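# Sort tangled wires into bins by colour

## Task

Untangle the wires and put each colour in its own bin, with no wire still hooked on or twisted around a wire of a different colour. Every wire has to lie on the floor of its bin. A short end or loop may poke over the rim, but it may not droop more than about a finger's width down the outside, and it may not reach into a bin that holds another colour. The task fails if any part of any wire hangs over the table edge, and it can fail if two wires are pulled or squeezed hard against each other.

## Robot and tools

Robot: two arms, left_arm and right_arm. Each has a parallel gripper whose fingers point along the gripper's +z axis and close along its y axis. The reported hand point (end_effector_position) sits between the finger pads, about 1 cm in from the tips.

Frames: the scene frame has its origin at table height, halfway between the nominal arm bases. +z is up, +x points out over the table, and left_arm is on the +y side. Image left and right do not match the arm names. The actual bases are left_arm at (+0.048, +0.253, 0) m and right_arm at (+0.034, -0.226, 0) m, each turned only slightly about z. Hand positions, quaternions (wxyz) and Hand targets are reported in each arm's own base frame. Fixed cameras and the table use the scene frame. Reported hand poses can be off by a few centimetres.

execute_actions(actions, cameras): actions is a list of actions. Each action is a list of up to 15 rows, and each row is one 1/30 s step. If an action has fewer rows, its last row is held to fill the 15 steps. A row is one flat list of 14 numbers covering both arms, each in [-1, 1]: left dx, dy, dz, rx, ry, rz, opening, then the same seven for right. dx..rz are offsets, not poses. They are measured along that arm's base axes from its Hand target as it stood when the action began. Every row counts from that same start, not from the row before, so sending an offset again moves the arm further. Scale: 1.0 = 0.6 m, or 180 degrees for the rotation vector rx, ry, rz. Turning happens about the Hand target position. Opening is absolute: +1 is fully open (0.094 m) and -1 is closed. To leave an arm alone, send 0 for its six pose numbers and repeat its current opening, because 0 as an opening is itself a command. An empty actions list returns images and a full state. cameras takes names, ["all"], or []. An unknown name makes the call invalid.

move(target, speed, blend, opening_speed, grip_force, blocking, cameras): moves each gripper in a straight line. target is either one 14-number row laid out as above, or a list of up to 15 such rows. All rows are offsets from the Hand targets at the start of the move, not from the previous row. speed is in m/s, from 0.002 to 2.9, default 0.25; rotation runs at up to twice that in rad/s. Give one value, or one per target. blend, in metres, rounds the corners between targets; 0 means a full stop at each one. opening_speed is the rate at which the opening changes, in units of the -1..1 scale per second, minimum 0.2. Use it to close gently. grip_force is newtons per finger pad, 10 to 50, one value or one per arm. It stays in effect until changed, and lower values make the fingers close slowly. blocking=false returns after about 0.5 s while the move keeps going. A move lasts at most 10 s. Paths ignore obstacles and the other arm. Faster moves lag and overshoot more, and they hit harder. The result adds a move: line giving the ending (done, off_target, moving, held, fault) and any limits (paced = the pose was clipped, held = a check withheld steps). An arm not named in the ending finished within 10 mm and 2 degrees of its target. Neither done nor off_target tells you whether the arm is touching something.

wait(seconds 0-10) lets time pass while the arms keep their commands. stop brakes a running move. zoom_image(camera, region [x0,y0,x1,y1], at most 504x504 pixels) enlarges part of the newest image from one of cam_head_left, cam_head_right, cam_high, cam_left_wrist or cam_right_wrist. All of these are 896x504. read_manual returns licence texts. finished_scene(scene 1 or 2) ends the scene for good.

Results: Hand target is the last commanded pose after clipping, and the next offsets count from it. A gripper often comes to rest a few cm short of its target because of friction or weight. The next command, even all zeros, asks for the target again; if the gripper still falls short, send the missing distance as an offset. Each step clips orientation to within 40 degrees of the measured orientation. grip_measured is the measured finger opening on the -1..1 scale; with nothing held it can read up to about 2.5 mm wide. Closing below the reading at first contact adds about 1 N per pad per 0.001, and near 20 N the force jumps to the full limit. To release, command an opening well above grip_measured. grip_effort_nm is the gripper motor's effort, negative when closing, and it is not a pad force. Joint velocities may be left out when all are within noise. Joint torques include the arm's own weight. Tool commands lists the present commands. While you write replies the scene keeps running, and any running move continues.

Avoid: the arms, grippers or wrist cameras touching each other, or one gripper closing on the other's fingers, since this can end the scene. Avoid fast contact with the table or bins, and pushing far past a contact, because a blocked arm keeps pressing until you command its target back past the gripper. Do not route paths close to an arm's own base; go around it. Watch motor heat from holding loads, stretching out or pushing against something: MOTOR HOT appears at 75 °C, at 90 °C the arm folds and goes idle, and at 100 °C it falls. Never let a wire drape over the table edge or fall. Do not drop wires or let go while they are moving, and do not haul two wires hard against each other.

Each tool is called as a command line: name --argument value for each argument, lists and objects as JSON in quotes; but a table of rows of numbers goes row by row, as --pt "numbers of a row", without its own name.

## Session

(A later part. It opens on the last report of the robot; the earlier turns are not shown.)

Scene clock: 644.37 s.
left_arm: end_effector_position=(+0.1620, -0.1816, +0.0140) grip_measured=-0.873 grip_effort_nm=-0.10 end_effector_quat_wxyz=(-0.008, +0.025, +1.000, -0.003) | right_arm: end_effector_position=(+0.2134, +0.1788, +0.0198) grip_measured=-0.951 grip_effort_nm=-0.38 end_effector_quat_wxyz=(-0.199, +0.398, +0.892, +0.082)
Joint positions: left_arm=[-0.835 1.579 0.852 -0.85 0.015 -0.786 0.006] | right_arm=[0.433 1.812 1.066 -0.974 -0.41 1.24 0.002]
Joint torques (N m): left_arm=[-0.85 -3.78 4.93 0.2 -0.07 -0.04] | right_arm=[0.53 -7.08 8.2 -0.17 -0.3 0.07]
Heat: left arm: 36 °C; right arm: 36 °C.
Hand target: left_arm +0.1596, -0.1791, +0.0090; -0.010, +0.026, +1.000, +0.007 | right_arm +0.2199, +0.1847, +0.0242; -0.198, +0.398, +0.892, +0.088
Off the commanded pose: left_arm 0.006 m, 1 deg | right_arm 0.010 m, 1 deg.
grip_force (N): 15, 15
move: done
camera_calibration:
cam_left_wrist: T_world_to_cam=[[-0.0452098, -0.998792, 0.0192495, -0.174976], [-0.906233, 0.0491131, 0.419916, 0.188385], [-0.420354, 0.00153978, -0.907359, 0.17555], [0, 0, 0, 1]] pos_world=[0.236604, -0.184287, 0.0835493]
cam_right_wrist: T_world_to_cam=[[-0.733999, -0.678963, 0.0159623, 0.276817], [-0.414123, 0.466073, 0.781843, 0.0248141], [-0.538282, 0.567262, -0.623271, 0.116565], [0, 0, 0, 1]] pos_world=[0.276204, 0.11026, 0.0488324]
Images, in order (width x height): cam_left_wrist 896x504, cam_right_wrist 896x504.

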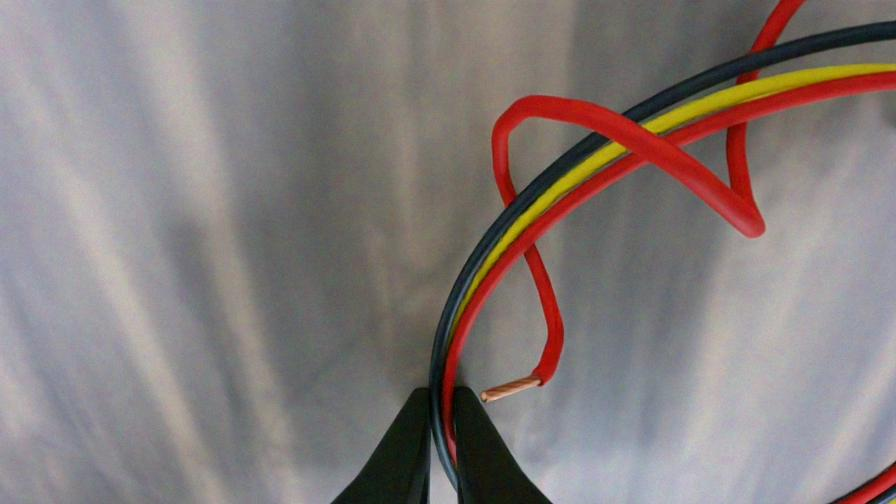

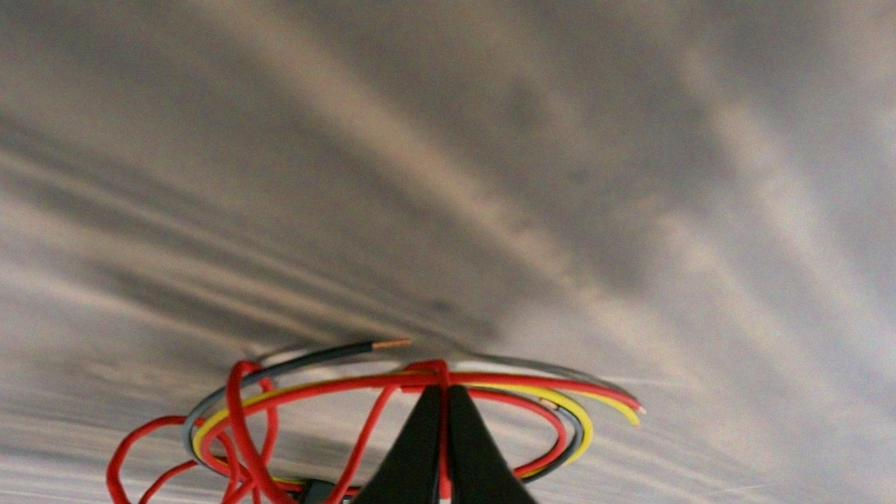

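move --target '[0,0,0,0,0,0,-0.875,0.0,-0.02,0.06,0,0,0,-0.97]' --speed 0.06 --cameras '["cam_right_wrist","cam_head_right","cam_high"]'

zoom_image --camera "cam_right_wrist" --region '[180, 220, 680, 504]'

zoom_image --camera "cam_head_right" --region '[450, 245, 590, 350]'

Scene clock: 658.43 s.
left_arm: end_effector_position=(+0.1620, -0.1816, +0.0140) grip_measured=-0.873 grip_effort_nm=-0.10 end_effector_quat_wxyz=(-0.008, +0.025, +1.000, -0.003) | right_arm: end_effector_position=(+0.2112, +0.1705, +0.0454) grip_measured=-0.952 grip_effort_nm=-0.38 end_effector_quat_wxyz=(-0.211, +0.401, +0.888, +0.072)
Joint positions: left_arm=[-0.835 1.579 0.852 -0.85 0.015 -0.786 0.006] | right_arm=[0.407 1.781 1.132 -1.114 -0.41 1.216 0.002]
Joint torques (N m): left_arm=[-0.84 -3.82 4.93 0.2 -0.06 -0.05] | right_arm=[-0.49 -10.36 8.5 -0.36 -0.23 -0.11]
Heat: left arm: 36 °C; right arm: 36 °C.
Hand target: left_arm +0.1596, -0.1791, +0.0090; -0.010, +0.026, +1.000, +0.007 | right_arm +0.2198, +0.1727, +0.0601; -0.198, +0.398, +0.892, +0.088
Off the commanded pose: left_arm 0.006 m, 1 deg | right_arm 0.017 m, 3 deg.
grip_force (N): 15, 15
move: off_target (right_arm)
camera_calibration:
cam_right_wrist: T_world_to_cam=[[-0.735094, -0.676379, 0.046352, 0.267586], [-0.387495, 0.475265, 0.789918, 0.000186858], [-0.556314, 0.562703, -0.611458, 0.140106], [0, 0, 0, 1]] pos_world=[0.274716, 0.102062, 0.0731183]
Images, in order (width x height): cam_head_right 896x504, cam_high 896x504, cam_right_wrist 896x504.

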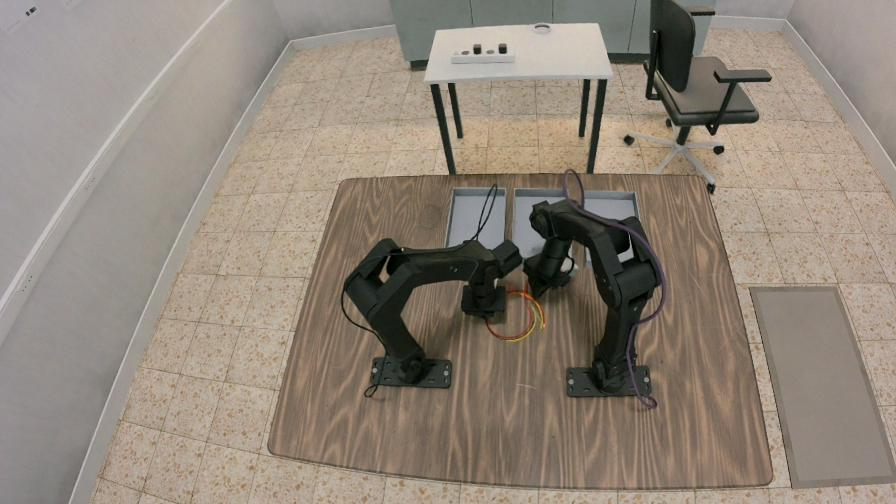

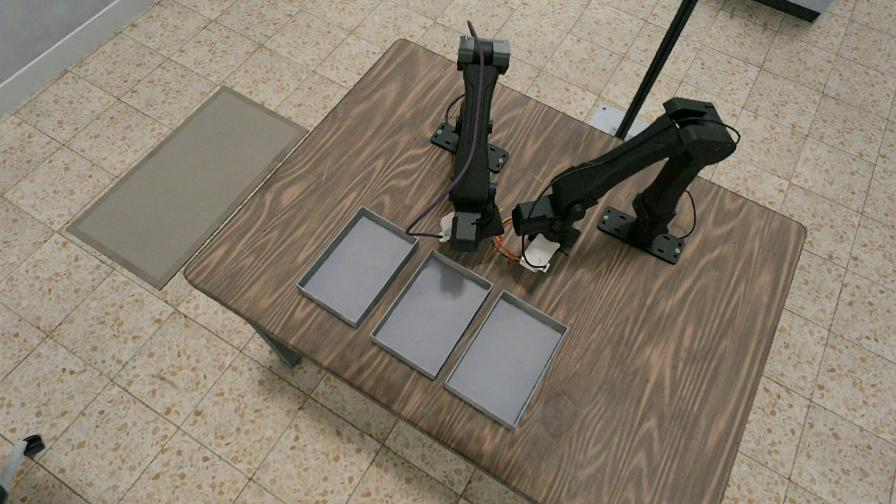

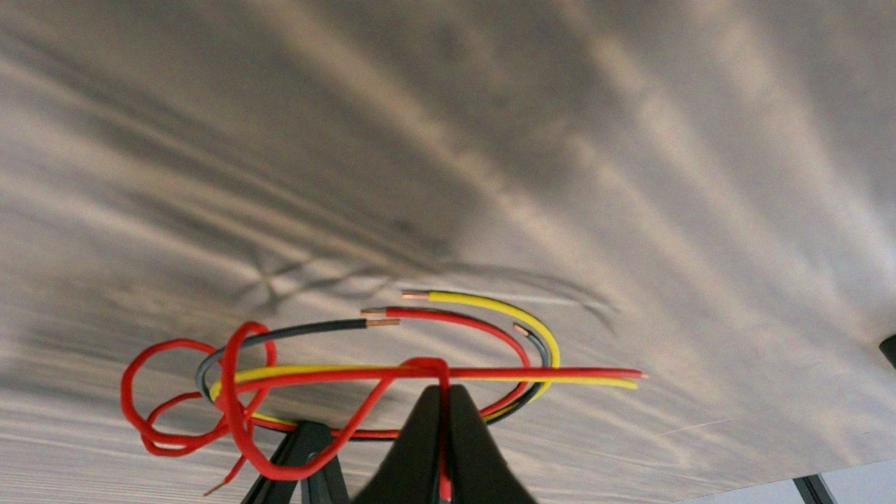

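Scaled by 1.008 from the camera's 896x504 image, which has a finer 1280x720 frame.

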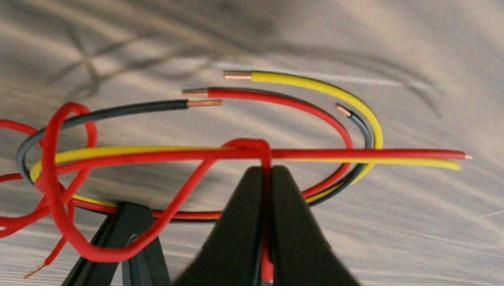

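Scaled by 3.600 from the camera's 896x504 image, which has a finer 1280x720 frame.

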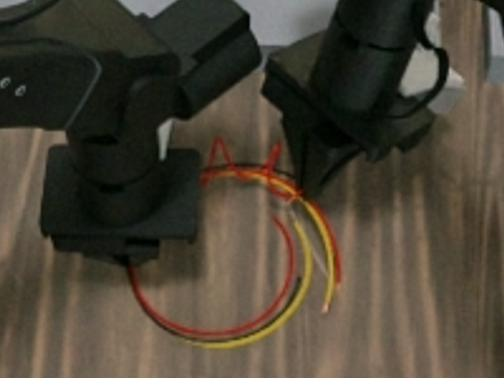

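move --pt "0 0 0 0 0 0 -0.875 -0.045 -0.03 0.02 0 0 0 -0.97" --pt "0 0 0 0 0 0 -0.875 -0.11 -0.06 0.02 0 0 0 -0.97" --speed 0.06 --blend '[0.01,0]' --cameras '["cam_right_wrist","cam_head_right","cam_left_wrist"]'

zoom_image --camera "cam_right_wrist" --region '[180, 220, 680, 504]'

zoom_image --camera "cam_head_right" --region '[450, 245, 590, 350]'

Scene clock: 671.13 s.
left_arm: end_effector_position=(+0.1620, -0.1816, +0.0140) grip_measured=-0.873 grip_effort_nm=-0.10 end_effector_quat_wxyz=(-0.008, +0.025, +1.000, -0.003) | right_arm: end_effector_position=(+0.1600, +0.1412, +0.0707) grip_measured=-0.952 grip_effort_nm=-0.37 end_effector_quat_wxyz=(-0.197, +0.397, +0.892, +0.091)
Joint positions: left_arm=[-0.835 1.579 0.852 -0.85 0.015 -0.786 0.006] | right_arm=[0.375 1.486 0.93 -1.171 -0.41 1.181 0.002]
Joint torques (N m): left_arm=[-0.84 -3.81 4.93 0.21 -0.07 -0.04] | right_arm=[-0.54 -7.05 4.34 -0.27 -0.18 -0.1]
Heat: left arm: 35 °C; right arm: 38 °C.
Hand target: left_arm +0.1596, -0.1791, +0.0090; -0.010, +0.026, +1.000, +0.007 | right_arm +0.1539, +0.1367, +0.0722; -0.198, +0.398, +0.892, +0.088
Off the commanded pose: left_arm 0.006 m, 1 deg | right_arm 0.008 m, 0 deg.
grip_force (N): 15, 15
move: done
camera_calibration:
cam_left_wrist: T_world_to_cam=[[-0.0452098, -0.998792, 0.0192495, -0.174976], [-0.906233, 0.0491131, 0.419916, 0.188385], [-0.420354, 0.00153978, -0.907359, 0.17555], [0, 0, 0, 1]] pos_world=[0.236604, -0.184287, 0.0835493]
cam_right_wrist: T_world_to_cam=[[-0.736802, -0.676106, -0.00201342, 0.212573], [-0.421327, 0.456817, 0.783455, -0.017165], [-0.528779, 0.578099, -0.621445, 0.137704], [0, 0, 0, 1]] pos_world=[0.222207, 0.0719568, 0.0994515]
Images, in order (width x height): cam_head_right 896x504, cam_left_wrist 896x504, cam_right_wrist 896x504.

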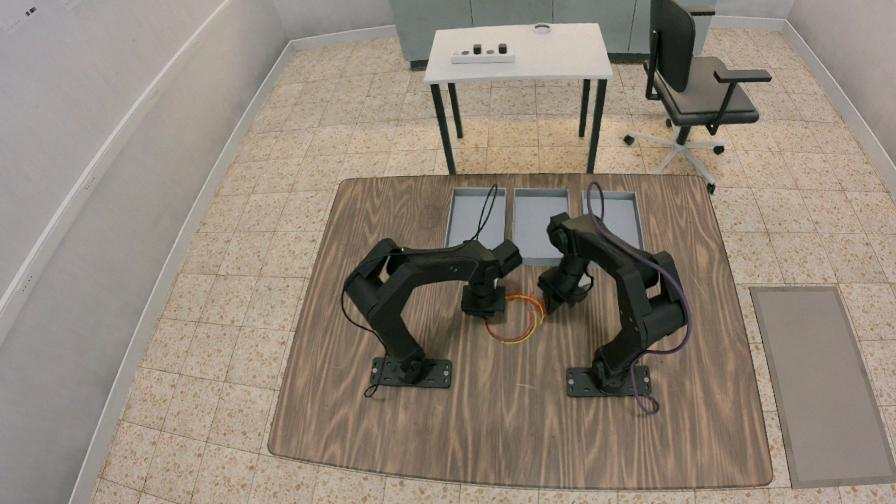

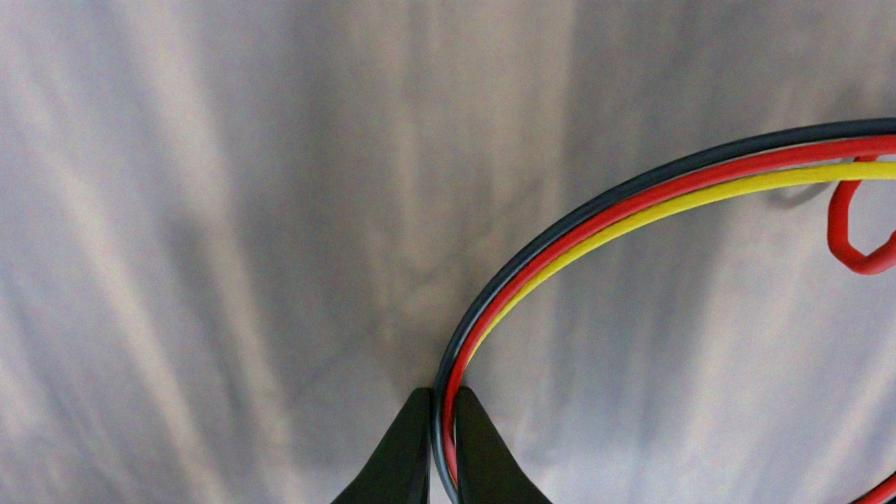

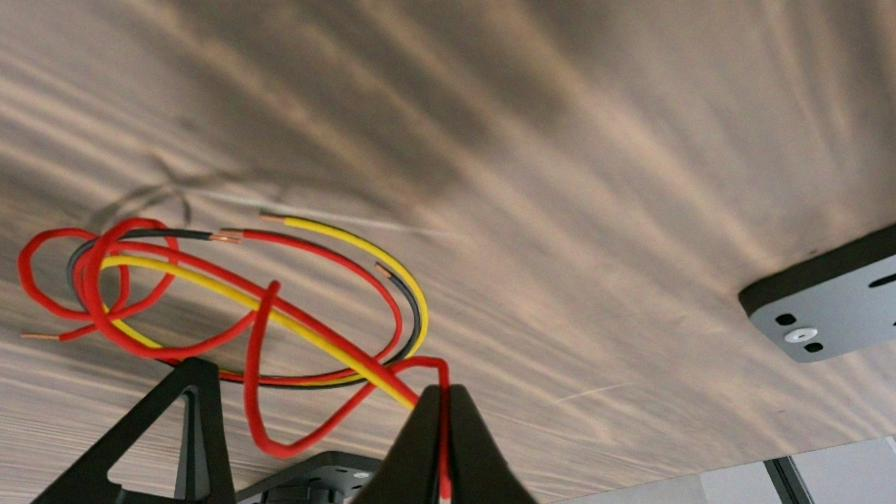

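Scaled by 1.008 from the camera's 896x504 image, which has a finer 1280x720 frame.

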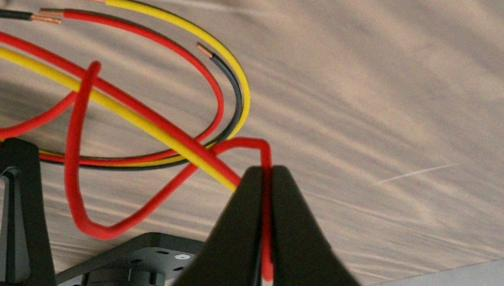

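Scaled by 3.600 from the camera's 896x504 image, which has a finer 1280x720 frame.

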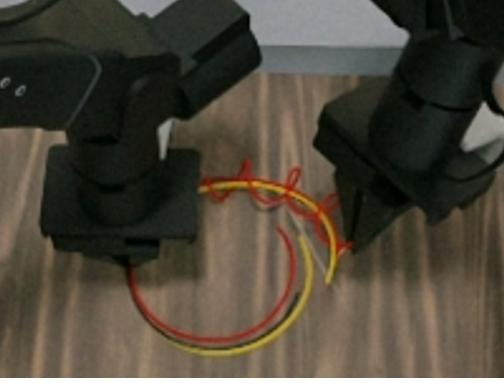

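move --pt "0 0 0 0 0 0 -0.875 -0.05 -0.04 0.01 0 0 0 -0.97" --pt "0 0 0 0 0 0 -0.875 -0.09 -0.11 0.015 0 0 0 -0.97" --speed 0.06 --blend '[0.01,0]' --cameras '["cam_right_wrist","cam_head_right"]'

zoom_image --camera "cam_head_right" --region '[450, 245, 590, 350]'

Scene clock: 683.80 s.
left_arm: end_effector_position=(+0.1620, -0.1816, +0.0140) grip_measured=-0.873 grip_effort_nm=-0.10 end_effector_quat_wxyz=(-0.008, +0.025, +1.000, -0.003) | right_arm: end_effector_position=(+0.1080, +0.0730, +0.0815) grip_measured=-0.952 grip_effort_nm=-0.37 end_effector_quat_wxyz=(-0.192, +0.398, +0.892, +0.093)
Joint positions: left_arm=[-0.835 1.579 0.852 -0.85 0.015 -0.786 0.006] | right_arm=[0.092 1.217 0.765 -1.375 -0.35 0.886 0.002]
Joint torques (N m): left_arm=[-0.85 -3.79 4.93 0.21 -0.06 -0.04] | right_arm=[-0.39 -3.6 4.3 -0.48 -0.13 -0.1]
Heat: left arm: 35 °C; right arm: 37 °C.
Hand target: left_arm +0.1596, -0.1791, +0.0090; -0.010, +0.026, +1.000, +0.007 | right_arm +0.0999, +0.0707, +0.0812; -0.198, +0.398, +0.892, +0.088
Off the commanded pose: left_arm 0.006 m, 1 deg | right_arm 0.008 m, 1 deg.
grip_force (N): 15, 15
move: done
camera_calibration:
cam_right_wrist: T_world_to_cam=[[-0.738406, -0.674288, -0.00964414, 0.128849], [-0.428327, 0.457914, 0.779007, -0.015416], [-0.520859, 0.579354, -0.626942, 0.155835], [0, 0, 0, 1]] pos_world=[0.169708, 0.00365684, 0.110951]
Images, in order (width x height): cam_head_right 896x504, cam_right_wrist 896x504.

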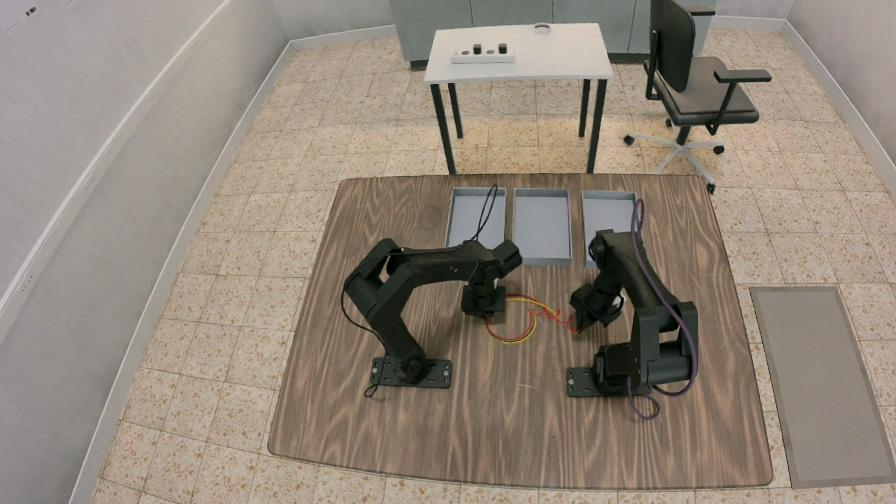

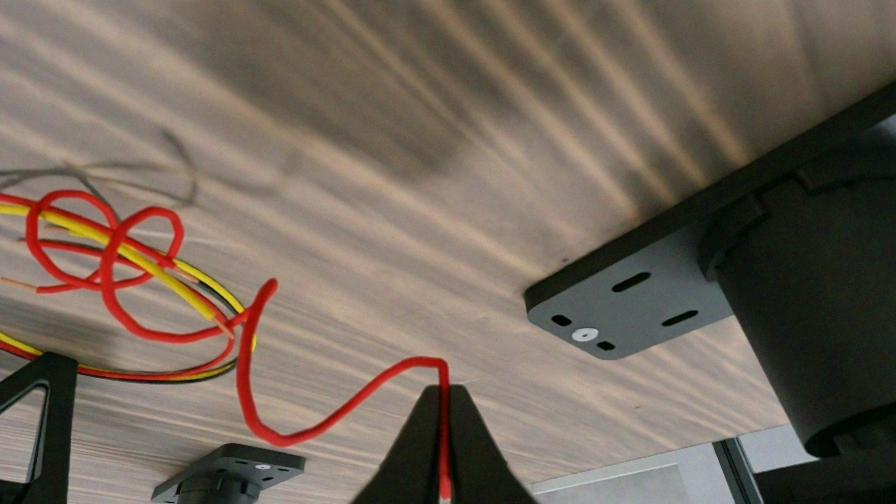

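Scaled by 3.600 from the camera's 896x504 image, which has a finer 1280x720 frame.

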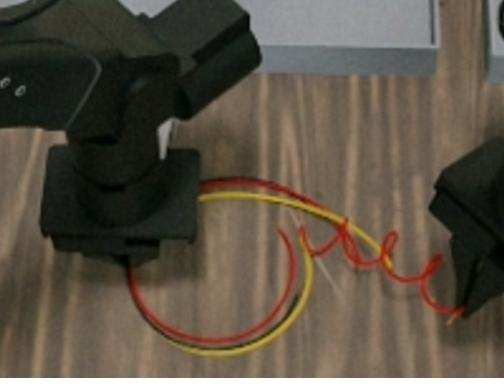

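move --pt "0 0 0 0 0 0 -0.875 0.02 -0.07 0.03 0 0 0 -0.97" --pt "0 0 0 0 0 0 -0.875 0.05 -0.16 0.06 0 0 0 -0.97" --speed 0.06 --blend '[0.01,0]' --cameras '["cam_right_wrist","cam_head_right"]'

zoom_image --camera "cam_head_right" --region '[460, 255, 600, 360]'

Scene clock: 697.17 s.
left_arm: end_effector_position=(+0.1620, -0.1816, +0.0140) grip_measured=-0.873 grip_effort_nm=-0.10 end_effector_quat_wxyz=(-0.008, +0.025, +1.000, -0.003) | right_arm: end_effector_position=(+0.1259, -0.0212, +0.1085) grip_measured=-0.952 grip_effort_nm=-0.37 end_effector_quat_wxyz=(-0.166, +0.405, +0.895, +0.087)
Joint positions: left_arm=[-0.835 1.579 0.852 -0.85 0.015 -0.786 0.006] | right_arm=[-0.42 1.325 0.956 -1.539 -0.173 0.401 0.002]
Joint torques (N m): left_arm=[-0.81 -3.81 4.93 0.19 -0.07 -0.04] | right_arm=[-0.39 -2.76 8.81 -0.62 -0.01 -0.11]
Heat: left arm: 35 °C; right arm: 36 °C.
Hand target: left_arm +0.1596, -0.1791, +0.0090; -0.010, +0.026, +1.000, +0.007 | right_arm +0.1300, -0.0253, +0.1172; -0.198, +0.398, +0.892, +0.088
Off the commanded pose: left_arm 0.006 m, 1 deg | right_arm 0.010 m, 4 deg.
joint sent to its limit (right arm) — joint 4 (wrist pitch), lower limit. The joint targets are off in orientation, not in position.
grip_force (N): 15, 15
move: off_target (right_arm)
camera_calibration:
cam_right_wrist: T_world_to_cam=[[-0.746768, -0.664903, -0.0155384, 0.080618], [-0.452555, 0.490877, 0.744469, 0.0219421], [-0.487372, 0.562977, -0.667477, 0.236542], [0, 0, 0, 1]] pos_world=[0.185417, -0.0903352, 0.142803]
Images, in order (width x height): cam_head_right 896x504, cam_right_wrist 896x504.

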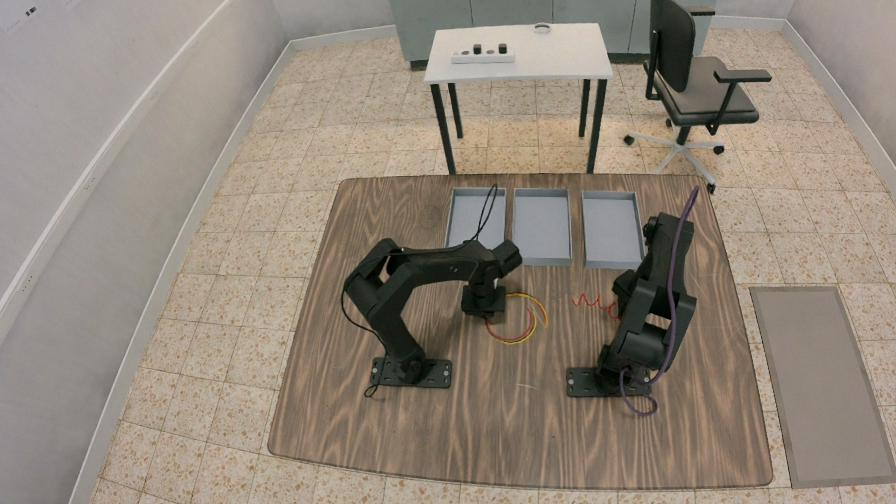

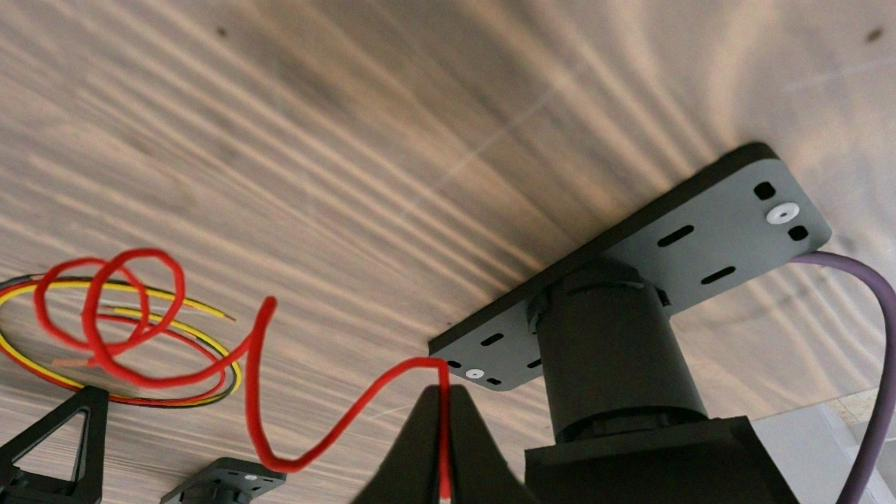

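Scaled by 3.600 from the camera's 896x504 image, which has a finer 1280x720 frame.

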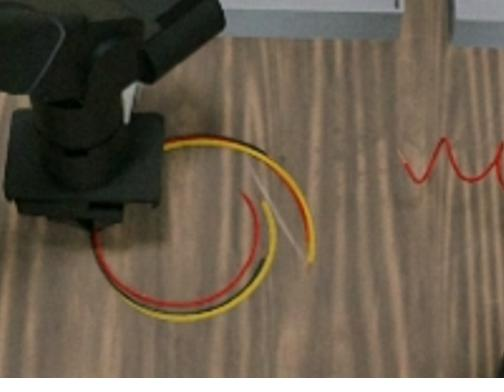

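move --pt "0 0.004 0.006 0 0 0 -0.6 0.1 0 0.18 0 0 0.1 -0.97" --pt "0 0.0 0.2 0 0 0 -0.6 0.6 -0.058 0.2 -0.011 -0.153 0.48 -0.97" --speed 0.2 --cameras '["cam_right_wrist","cam_head_right","cam_high","cam_left_wrist"]'

Scene clock: 726.40 s.
left_arm: end_effector_position=(+0.1563, -0.1753, +0.1154) grip_measured=-0.602 grip_effort_nm=0.08 end_effector_quat_wxyz=(-0.027, +0.024, +0.999, +0.018) | right_arm: end_effector_position=(+0.4856, -0.0622, +0.2302) grip_measured=-0.952 grip_effort_nm=-0.38 end_effector_quat_wxyz=(+0.168, -0.328, +0.926, -0.083)
Joint positions: left_arm=[-0.835 1.492 1.187 -1.33 0.015 -0.786 0.019] | right_arm=[-0.131 2.266 2.624 -1.552 -0.005 -0.812 0.002]
Joint torques (N m): left_arm=[-0.85 -6.12 9.65 -0.13 -0.06 -0.04] | right_arm=[0.55 -11.81 9.09 0.81 0.03 -0.08]
Heat: left arm: 36 °C; right arm: 38 °C.
Hand target: left_arm +0.1596, -0.1792, +0.1290; -0.010, +0.026, +1.000, +0.007 | right_arm +0.4899, -0.0602, +0.2371; +0.000, -0.341, +0.940, +0.000
Off the commanded pose: left_arm 0.015 m, 2 deg | right_arm 0.009 m, 22 deg.
joint sent to its limit (right arm) — joint 4 (wrist pitch), lower limit. The joint targets are off in orientation, not in position.
grip_force (N): 15, 15
move: off_target (left_arm, right_arm)
camera_calibration:
cam_left_wrist: T_world_to_cam=[[-0.0448924, -0.998757, -0.0216389, -0.166174], [-0.889319, 0.0300872, 0.456297, 0.1301], [-0.455079, 0.0397281, -0.889564, 0.275277], [0, 0, 0, 1]] pos_world=[0.233513, -0.180818, 0.181917]
cam_right_wrist: T_world_to_cam=[[0.583385, -0.764711, 0.273641, -0.394825], [-0.812157, -0.552536, 0.187362, 0.352167], [0.00791808, -0.331544, -0.943407, 0.283498], [0, 0, 0, 1]] pos_world=[0.514105, -0.0133507, 0.309511]
Images, in order (width x height): cam_head_right 896x504, cam_high 896x504, cam_left_wrist 896x504, cam_right_wrist 896x504.

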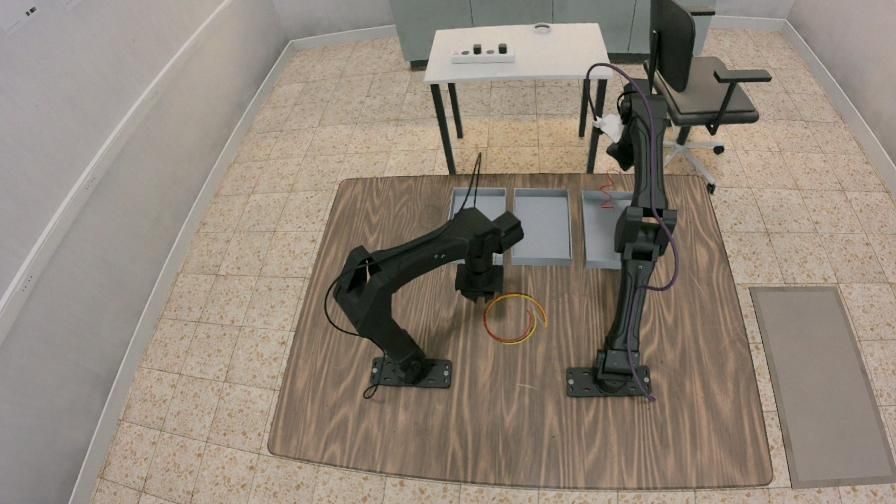

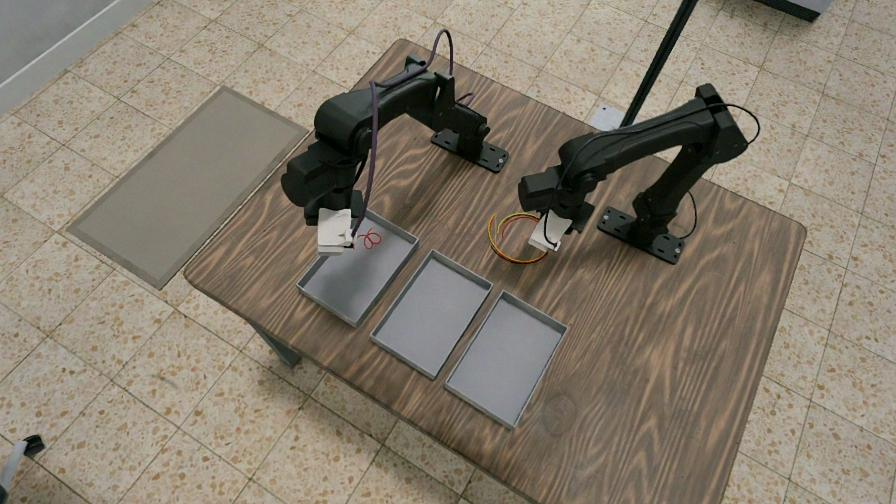

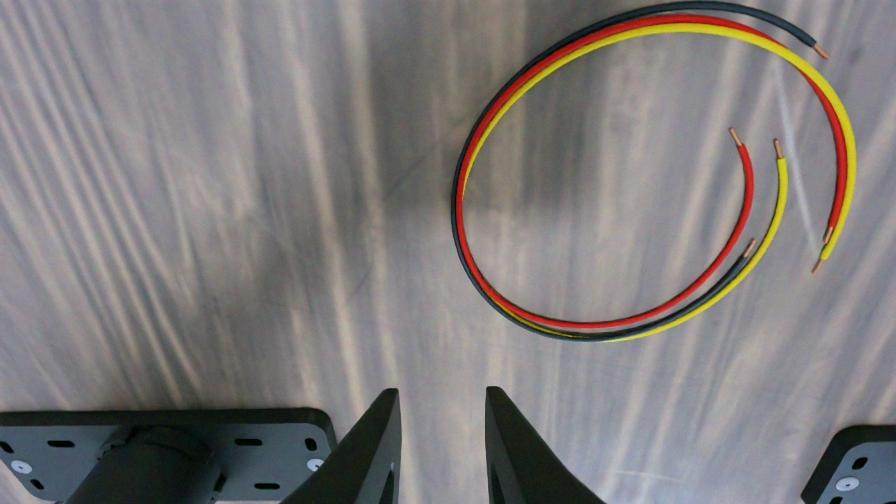

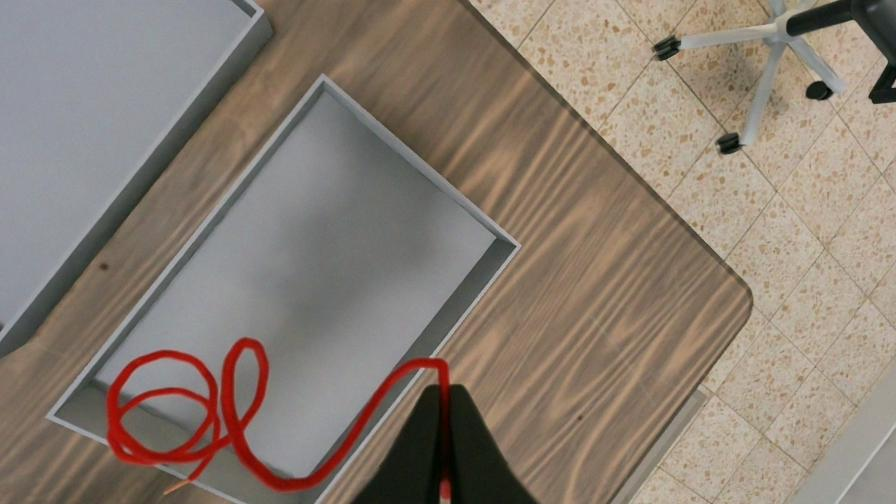

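move --target '[0,0,0,0,0,0,-0.6,-0.033,-0.075,-0.28,0,0,0,-0.97]' --speed 0.15 --cameras '["cam_right_wrist","cam_head_right"]'

Scene clock: 749.50 s.
left_arm: end_effector_position=(+0.1562, -0.1752, +0.1154) grip_measured=-0.602 grip_effort_nm=0.08 end_effector_quat_wxyz=(-0.028, +0.024, +0.999, +0.018) | right_arm: end_effector_position=(+0.4680, -0.1026, +0.0631) grip_measured=-0.952 grip_effort_nm=-0.37 end_effector_quat_wxyz=(-0.005, -0.339, +0.941, +0.004)
Joint positions: left_arm=[-0.835 1.492 1.187 -1.33 0.015 -0.786 0.019] | right_arm=[-0.218 2.513 2.43 -1.502 -0.001 -0.909 0.002]
Joint torques (N m): left_arm=[-0.84 -6.13 9.65 -0.13 -0.06 -0.04] | right_arm=[-0.36 -14.8 8.29 0.06 0.01 -0.11]
Heat: left arm: 38 °C; right arm: 39 °C.
Hand target: left_arm +0.1596, -0.1791, +0.1290; -0.010, +0.026, +1.000, +0.007 | right_arm +0.4702, -0.1052, +0.0692; +0.000, -0.341, +0.940, +0.000
Off the commanded pose: left_arm 0.015 m, 2 deg | right_arm 0.007 m, 1 deg.
grip_force (N): 15, 15
move: off_target (left_arm)
camera_calibration:
cam_right_wrist: T_world_to_cam=[[0.644006, -0.765017, -0.00237642, -0.380715], [-0.681184, -0.574842, 0.453371, 0.266443], [-0.348203, -0.290355, -0.891319, 0.280166], [0, 0, 0, 1]] pos_world=[0.524234, -0.0567429, 0.128015]
Images, in order (width x height): cam_head_right 896x504, cam_right_wrist 896x504.

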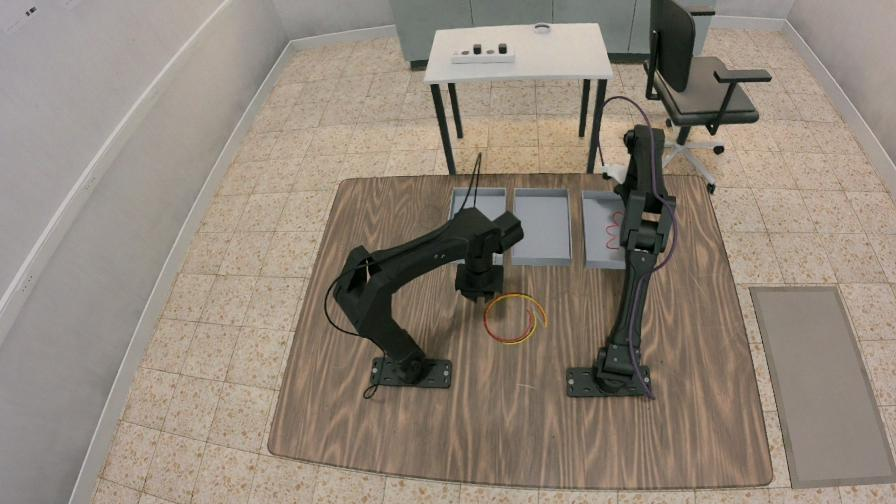

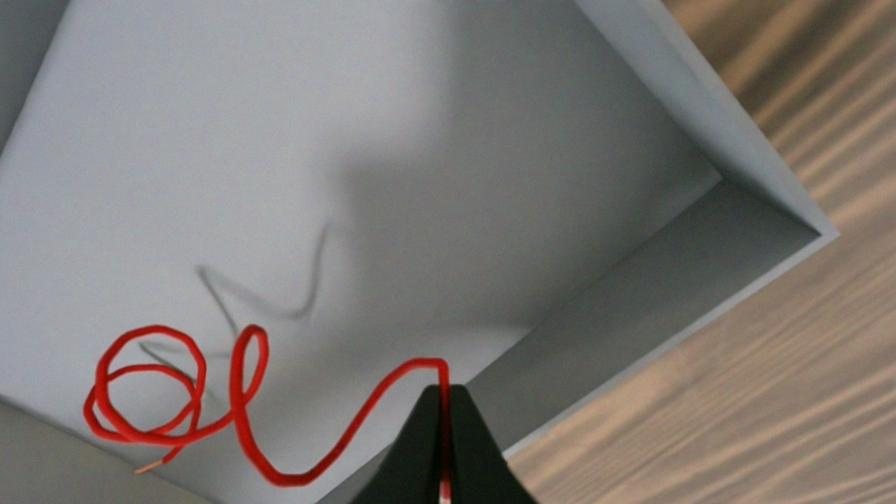

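move --pt "0 0 0 0 0 0 -0.6 0.015 0.03 0 0 0 0 -0.97" --pt "0 0 0 0 0 0 -0.6 0.015 0.03 -0.06 0 0 0 -0.97" --pt "0 0 0 0 0 0 -0.6 0.015 0.03 -0.06 0 0 0 -0.7" --speed 0.1 --blend '[0.005,0,0]' --opening_speed 0.5 --cameras '["cam_right_wrist"]'

Scene clock: 759.07 s.
left_arm: end_effector_position=(+0.1562, -0.1752, +0.1154) grip_measured=-0.602 grip_effort_nm=0.08 end_effector_quat_wxyz=(-0.028, +0.024, +0.999, +0.018) | right_arm: end_effector_position=(+0.4786, -0.0860, +0.0362) grip_measured=-0.702 grip_effort_nm=0.13 end_effector_quat_wxyz=(-0.002, -0.345, +0.939, +0.000)
Joint positions: left_arm=[-0.835 1.492 1.187 -1.33 0.015 -0.786 0.019] | right_arm=[-0.179 2.526 2.348 -1.396 0.001 -0.884 0.014]
Joint torques (N m): left_arm=[-0.85 -6.15 9.63 -0.13 -0.06 -0.04] | right_arm=[-0.24 -15.21 4.9 0.35 -0.01 0.05]
Heat: left arm: 38 °C; right arm: 39 °C.
Hand target: left_arm +0.1596, -0.1791, +0.1290; -0.010, +0.026, +1.000, +0.007 | right_arm +0.4791, -0.0871, +0.0331; +0.000, -0.341, +0.940, +0.000
Off the commanded pose: left_arm 0.015 m, 2 deg | right_arm 0.003 m, 1 deg.
grip_force (N): 15, 15
move: off_target (left_arm)
camera_calibration:
cam_right_wrist: T_world_to_cam=[[0.654173, -0.756316, 0.00668511, -0.379311], [-0.677613, -0.582127, 0.449409, 0.293243], [-0.336003, -0.298521, -0.893301, 0.258314], [0, 0, 0, 1]] pos_world=[0.533635, -0.0390619, 0.101502]
Images, in order (width x height): cam_right_wrist 896x504.

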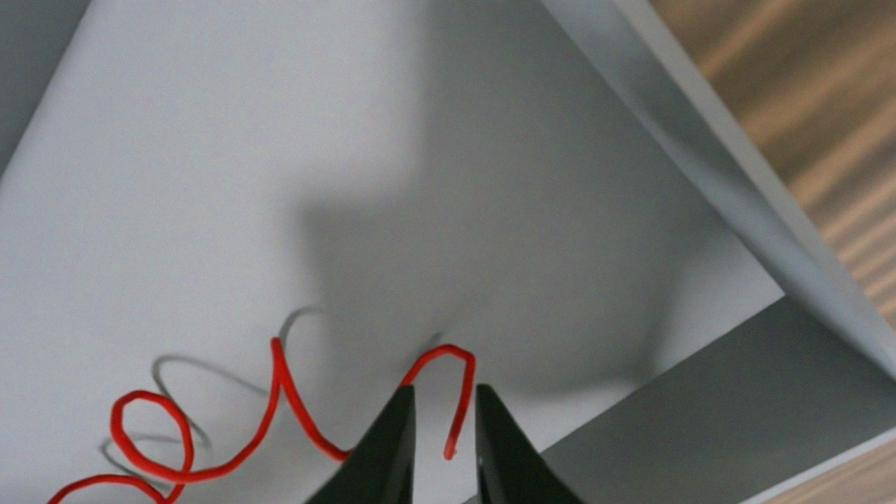

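move --pt "0.05 0 0 0 0 0 -0.6 0 0 0.2 0 0 0 -0.7" --pt "0.06 -0.03 0.0 0 0 0 -0.6 -0.1 -0.03 0.22 0 0 0 -0.7" --speed 0.2 --blend '[0.02,0]' --cameras '["cam_left_wrist","cam_high"]'

zoom_image --camera "cam_left_wrist" --region '[360, 0, 620, 260]'

zoom_image --camera "cam_left_wrist" --region '[600, 0, 860, 260]'

zoom_image --camera "cam_left_wrist" --region '[360, 210, 620, 470]'

zoom_image --camera "cam_left_wrist" --region '[580, 210, 840, 470]'

Scene clock: 773.70 s.
left_arm: end_effector_position=(+0.1906, -0.1928, +0.1219) grip_measured=-0.602 grip_effort_nm=0.08 end_effector_quat_wxyz=(-0.020, +0.026, +0.999, +0.009) | right_arm: end_effector_position=(+0.4242, -0.1094, +0.1539) grip_measured=-0.702 grip_effort_nm=0.13 end_effector_quat_wxyz=(+0.031, -0.334, +0.942, -0.023)
Joint positions: left_arm=[-0.785 1.607 1.326 -1.331 0.014 -0.733 0.019] | right_arm=[-0.253 2.211 2.267 -1.549 0.003 -0.936 0.014]
Joint torques (N m): left_arm=[-0.58 -4.88 9.84 -0.04 -0.07 -0.04] | right_arm=[0.49 -15.82 4.66 0.26 -0.03 -0.11]
Motor temperatures (°C): left_arm=[31 35 38 30 33 32 31] | right_arm=[32 42 37 32 32 33 31]
Heat: left arm: 38 °C; right arm: 42 °C.
Hand target: left_arm +0.1956, -0.1973, +0.1291; -0.010, +0.026, +1.000, +0.007 | right_arm +0.4191, -0.1051, +0.1650; +0.000, -0.341, +0.940, +0.000
Off the commanded pose: left_arm 0.010 m, 1 deg | right_arm 0.013 m, 4 deg.
joint sent to its limit (right arm) — joint 4 (wrist pitch), lower limit. The joint targets are off in orientation, not in position.
grip_force (N): 15, 15
move: off_target (right_arm)
camera_calibration:
cam_left_wrist: T_world_to_cam=[[-0.0480984, -0.998835, -0.00383537, -0.183635], [-0.895837, 0.0414397, 0.442446, 0.163325], [-0.441772, 0.0247168, -0.896787, 0.292817], [0, 0, 0, 1]] pos_world=[0.266838, -0.197427, 0.189628]
Images, in order (width x height): cam_high 896x504, cam_left_wrist 896x504.

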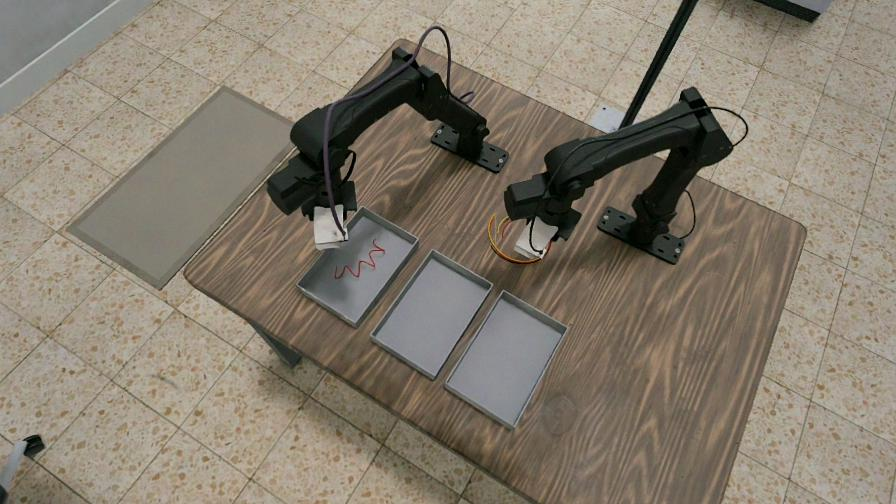

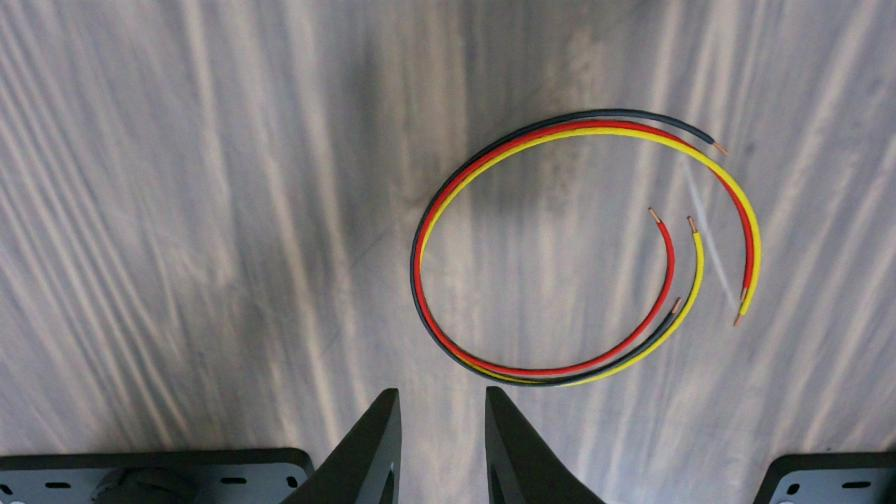

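Scaled by 1.938 from the camera's 896x504 image, which has a finer 1280x720 frame.

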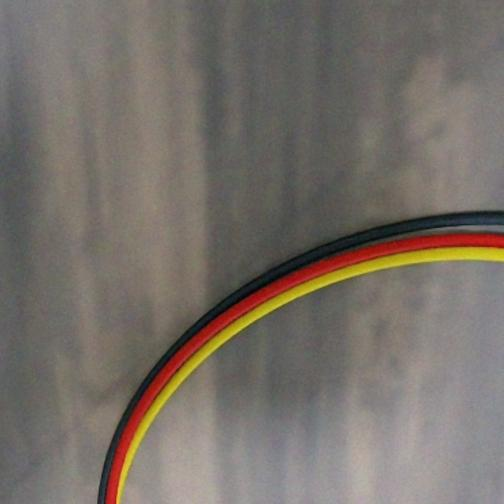

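Scaled by 1.938 from the camera's 896x504 image, which has a finer 1280x720 frame.

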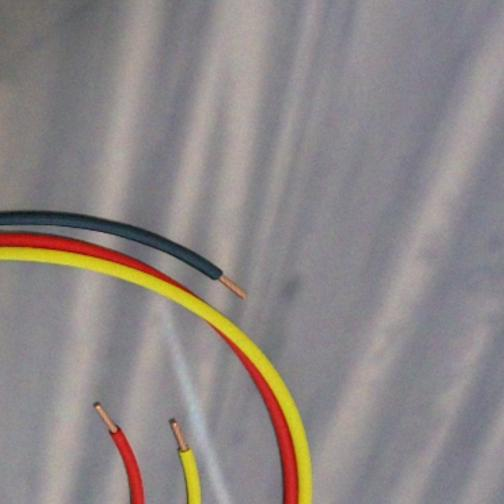

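Scaled by 1.938 from the camera's 896x504 image, which has a finer 1280x720 frame.

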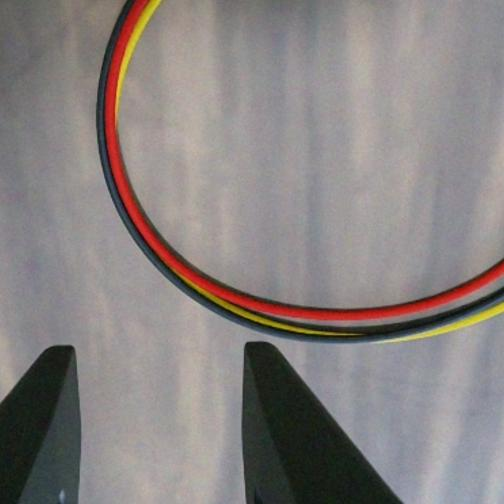

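Scaled by 1.938 from the camera's 896x504 image, which has a finer 1280x720 frame.

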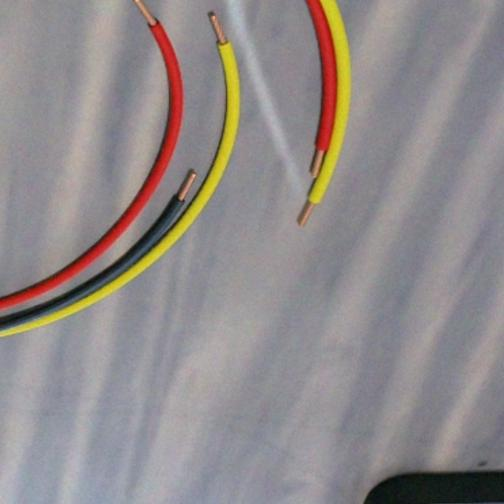

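move --pt "0.054 -0.163 -0.02 0 0 -0.637 -0.57 0 0 0 0 0 0 -0.7" --pt "0.054 -0.163 -0.13 0 0 -0.637 -0.57 0 0 0 0 0 0 -0.7" --speed 0.2 --blend '[0.02,0]' --cameras '["cam_left_wrist"]'

Scene clock: 806.80 s.
left_arm: end_effector_position=(+0.2293, -0.2931, +0.0536) grip_measured=-0.572 grip_effort_nm=0.08 end_effector_quat_wxyz=(-0.002, +0.852, +0.523, +0.010) | right_arm: end_effector_position=(+0.4242, -0.1094, +0.1539) grip_measured=-0.702 grip_effort_nm=0.13 end_effector_quat_wxyz=(+0.031, -0.335, +0.942, -0.023)
Joint positions: left_arm=[-0.92 1.987 1.523 -1.109 -0.021 1.121 0.02] | right_arm=[-0.253 2.211 2.267 -1.549 0.003 -0.937 0.014]
Joint torques (N m): left_arm=[-0.72 -8.09 5.41 0.29 0 0.1] | right_arm=[0.49 -15.8 4.64 0.26 -0.03 -0.11]
Heat: left arm: 37 °C; right arm: 42 °C.
Hand target: left_arm +0.2280, -0.2949, +0.0511; +0.000, +0.856, +0.518, +0.012 | right_arm +0.4191, -0.1051, +0.1650; +0.000, -0.341, +0.940, +0.000
Off the commanded pose: left_arm 0.003 m, 1 deg | right_arm 0.013 m, 4 deg.
joint sent to its limit (right arm) — joint 4 (wrist pitch), lower limit. The joint targets are off in orientation, not in position.
grip_force (N): 15, 15
move: off_target (right_arm)
camera_calibration:
cam_left_wrist: T_world_to_cam=[[-0.893588, 0.448853, 0.00554113, 0.33547], [0.408561, 0.808136, 0.424258, 0.158965], [0.185952, 0.381376, -0.905524, 0.212212], [0, 0, 0, 1]] pos_world=[0.195364, -0.359974, 0.122862]
Images, in order (width x height): cam_left_wrist 896x504.

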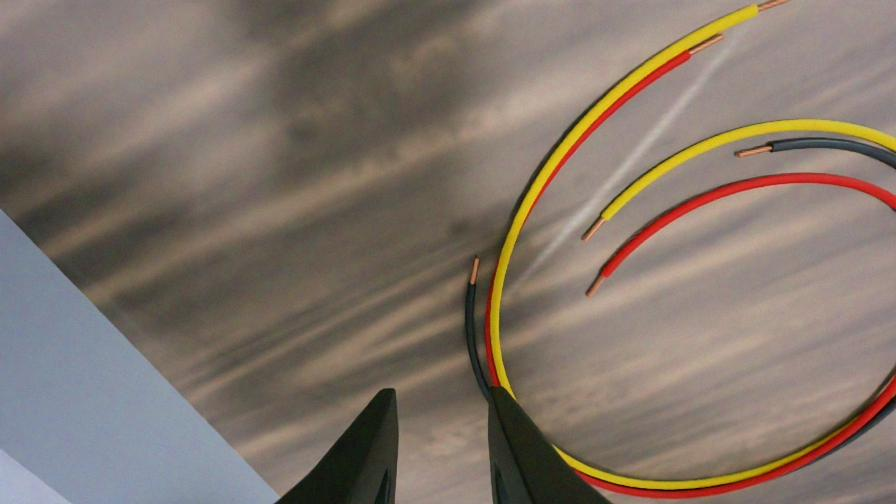

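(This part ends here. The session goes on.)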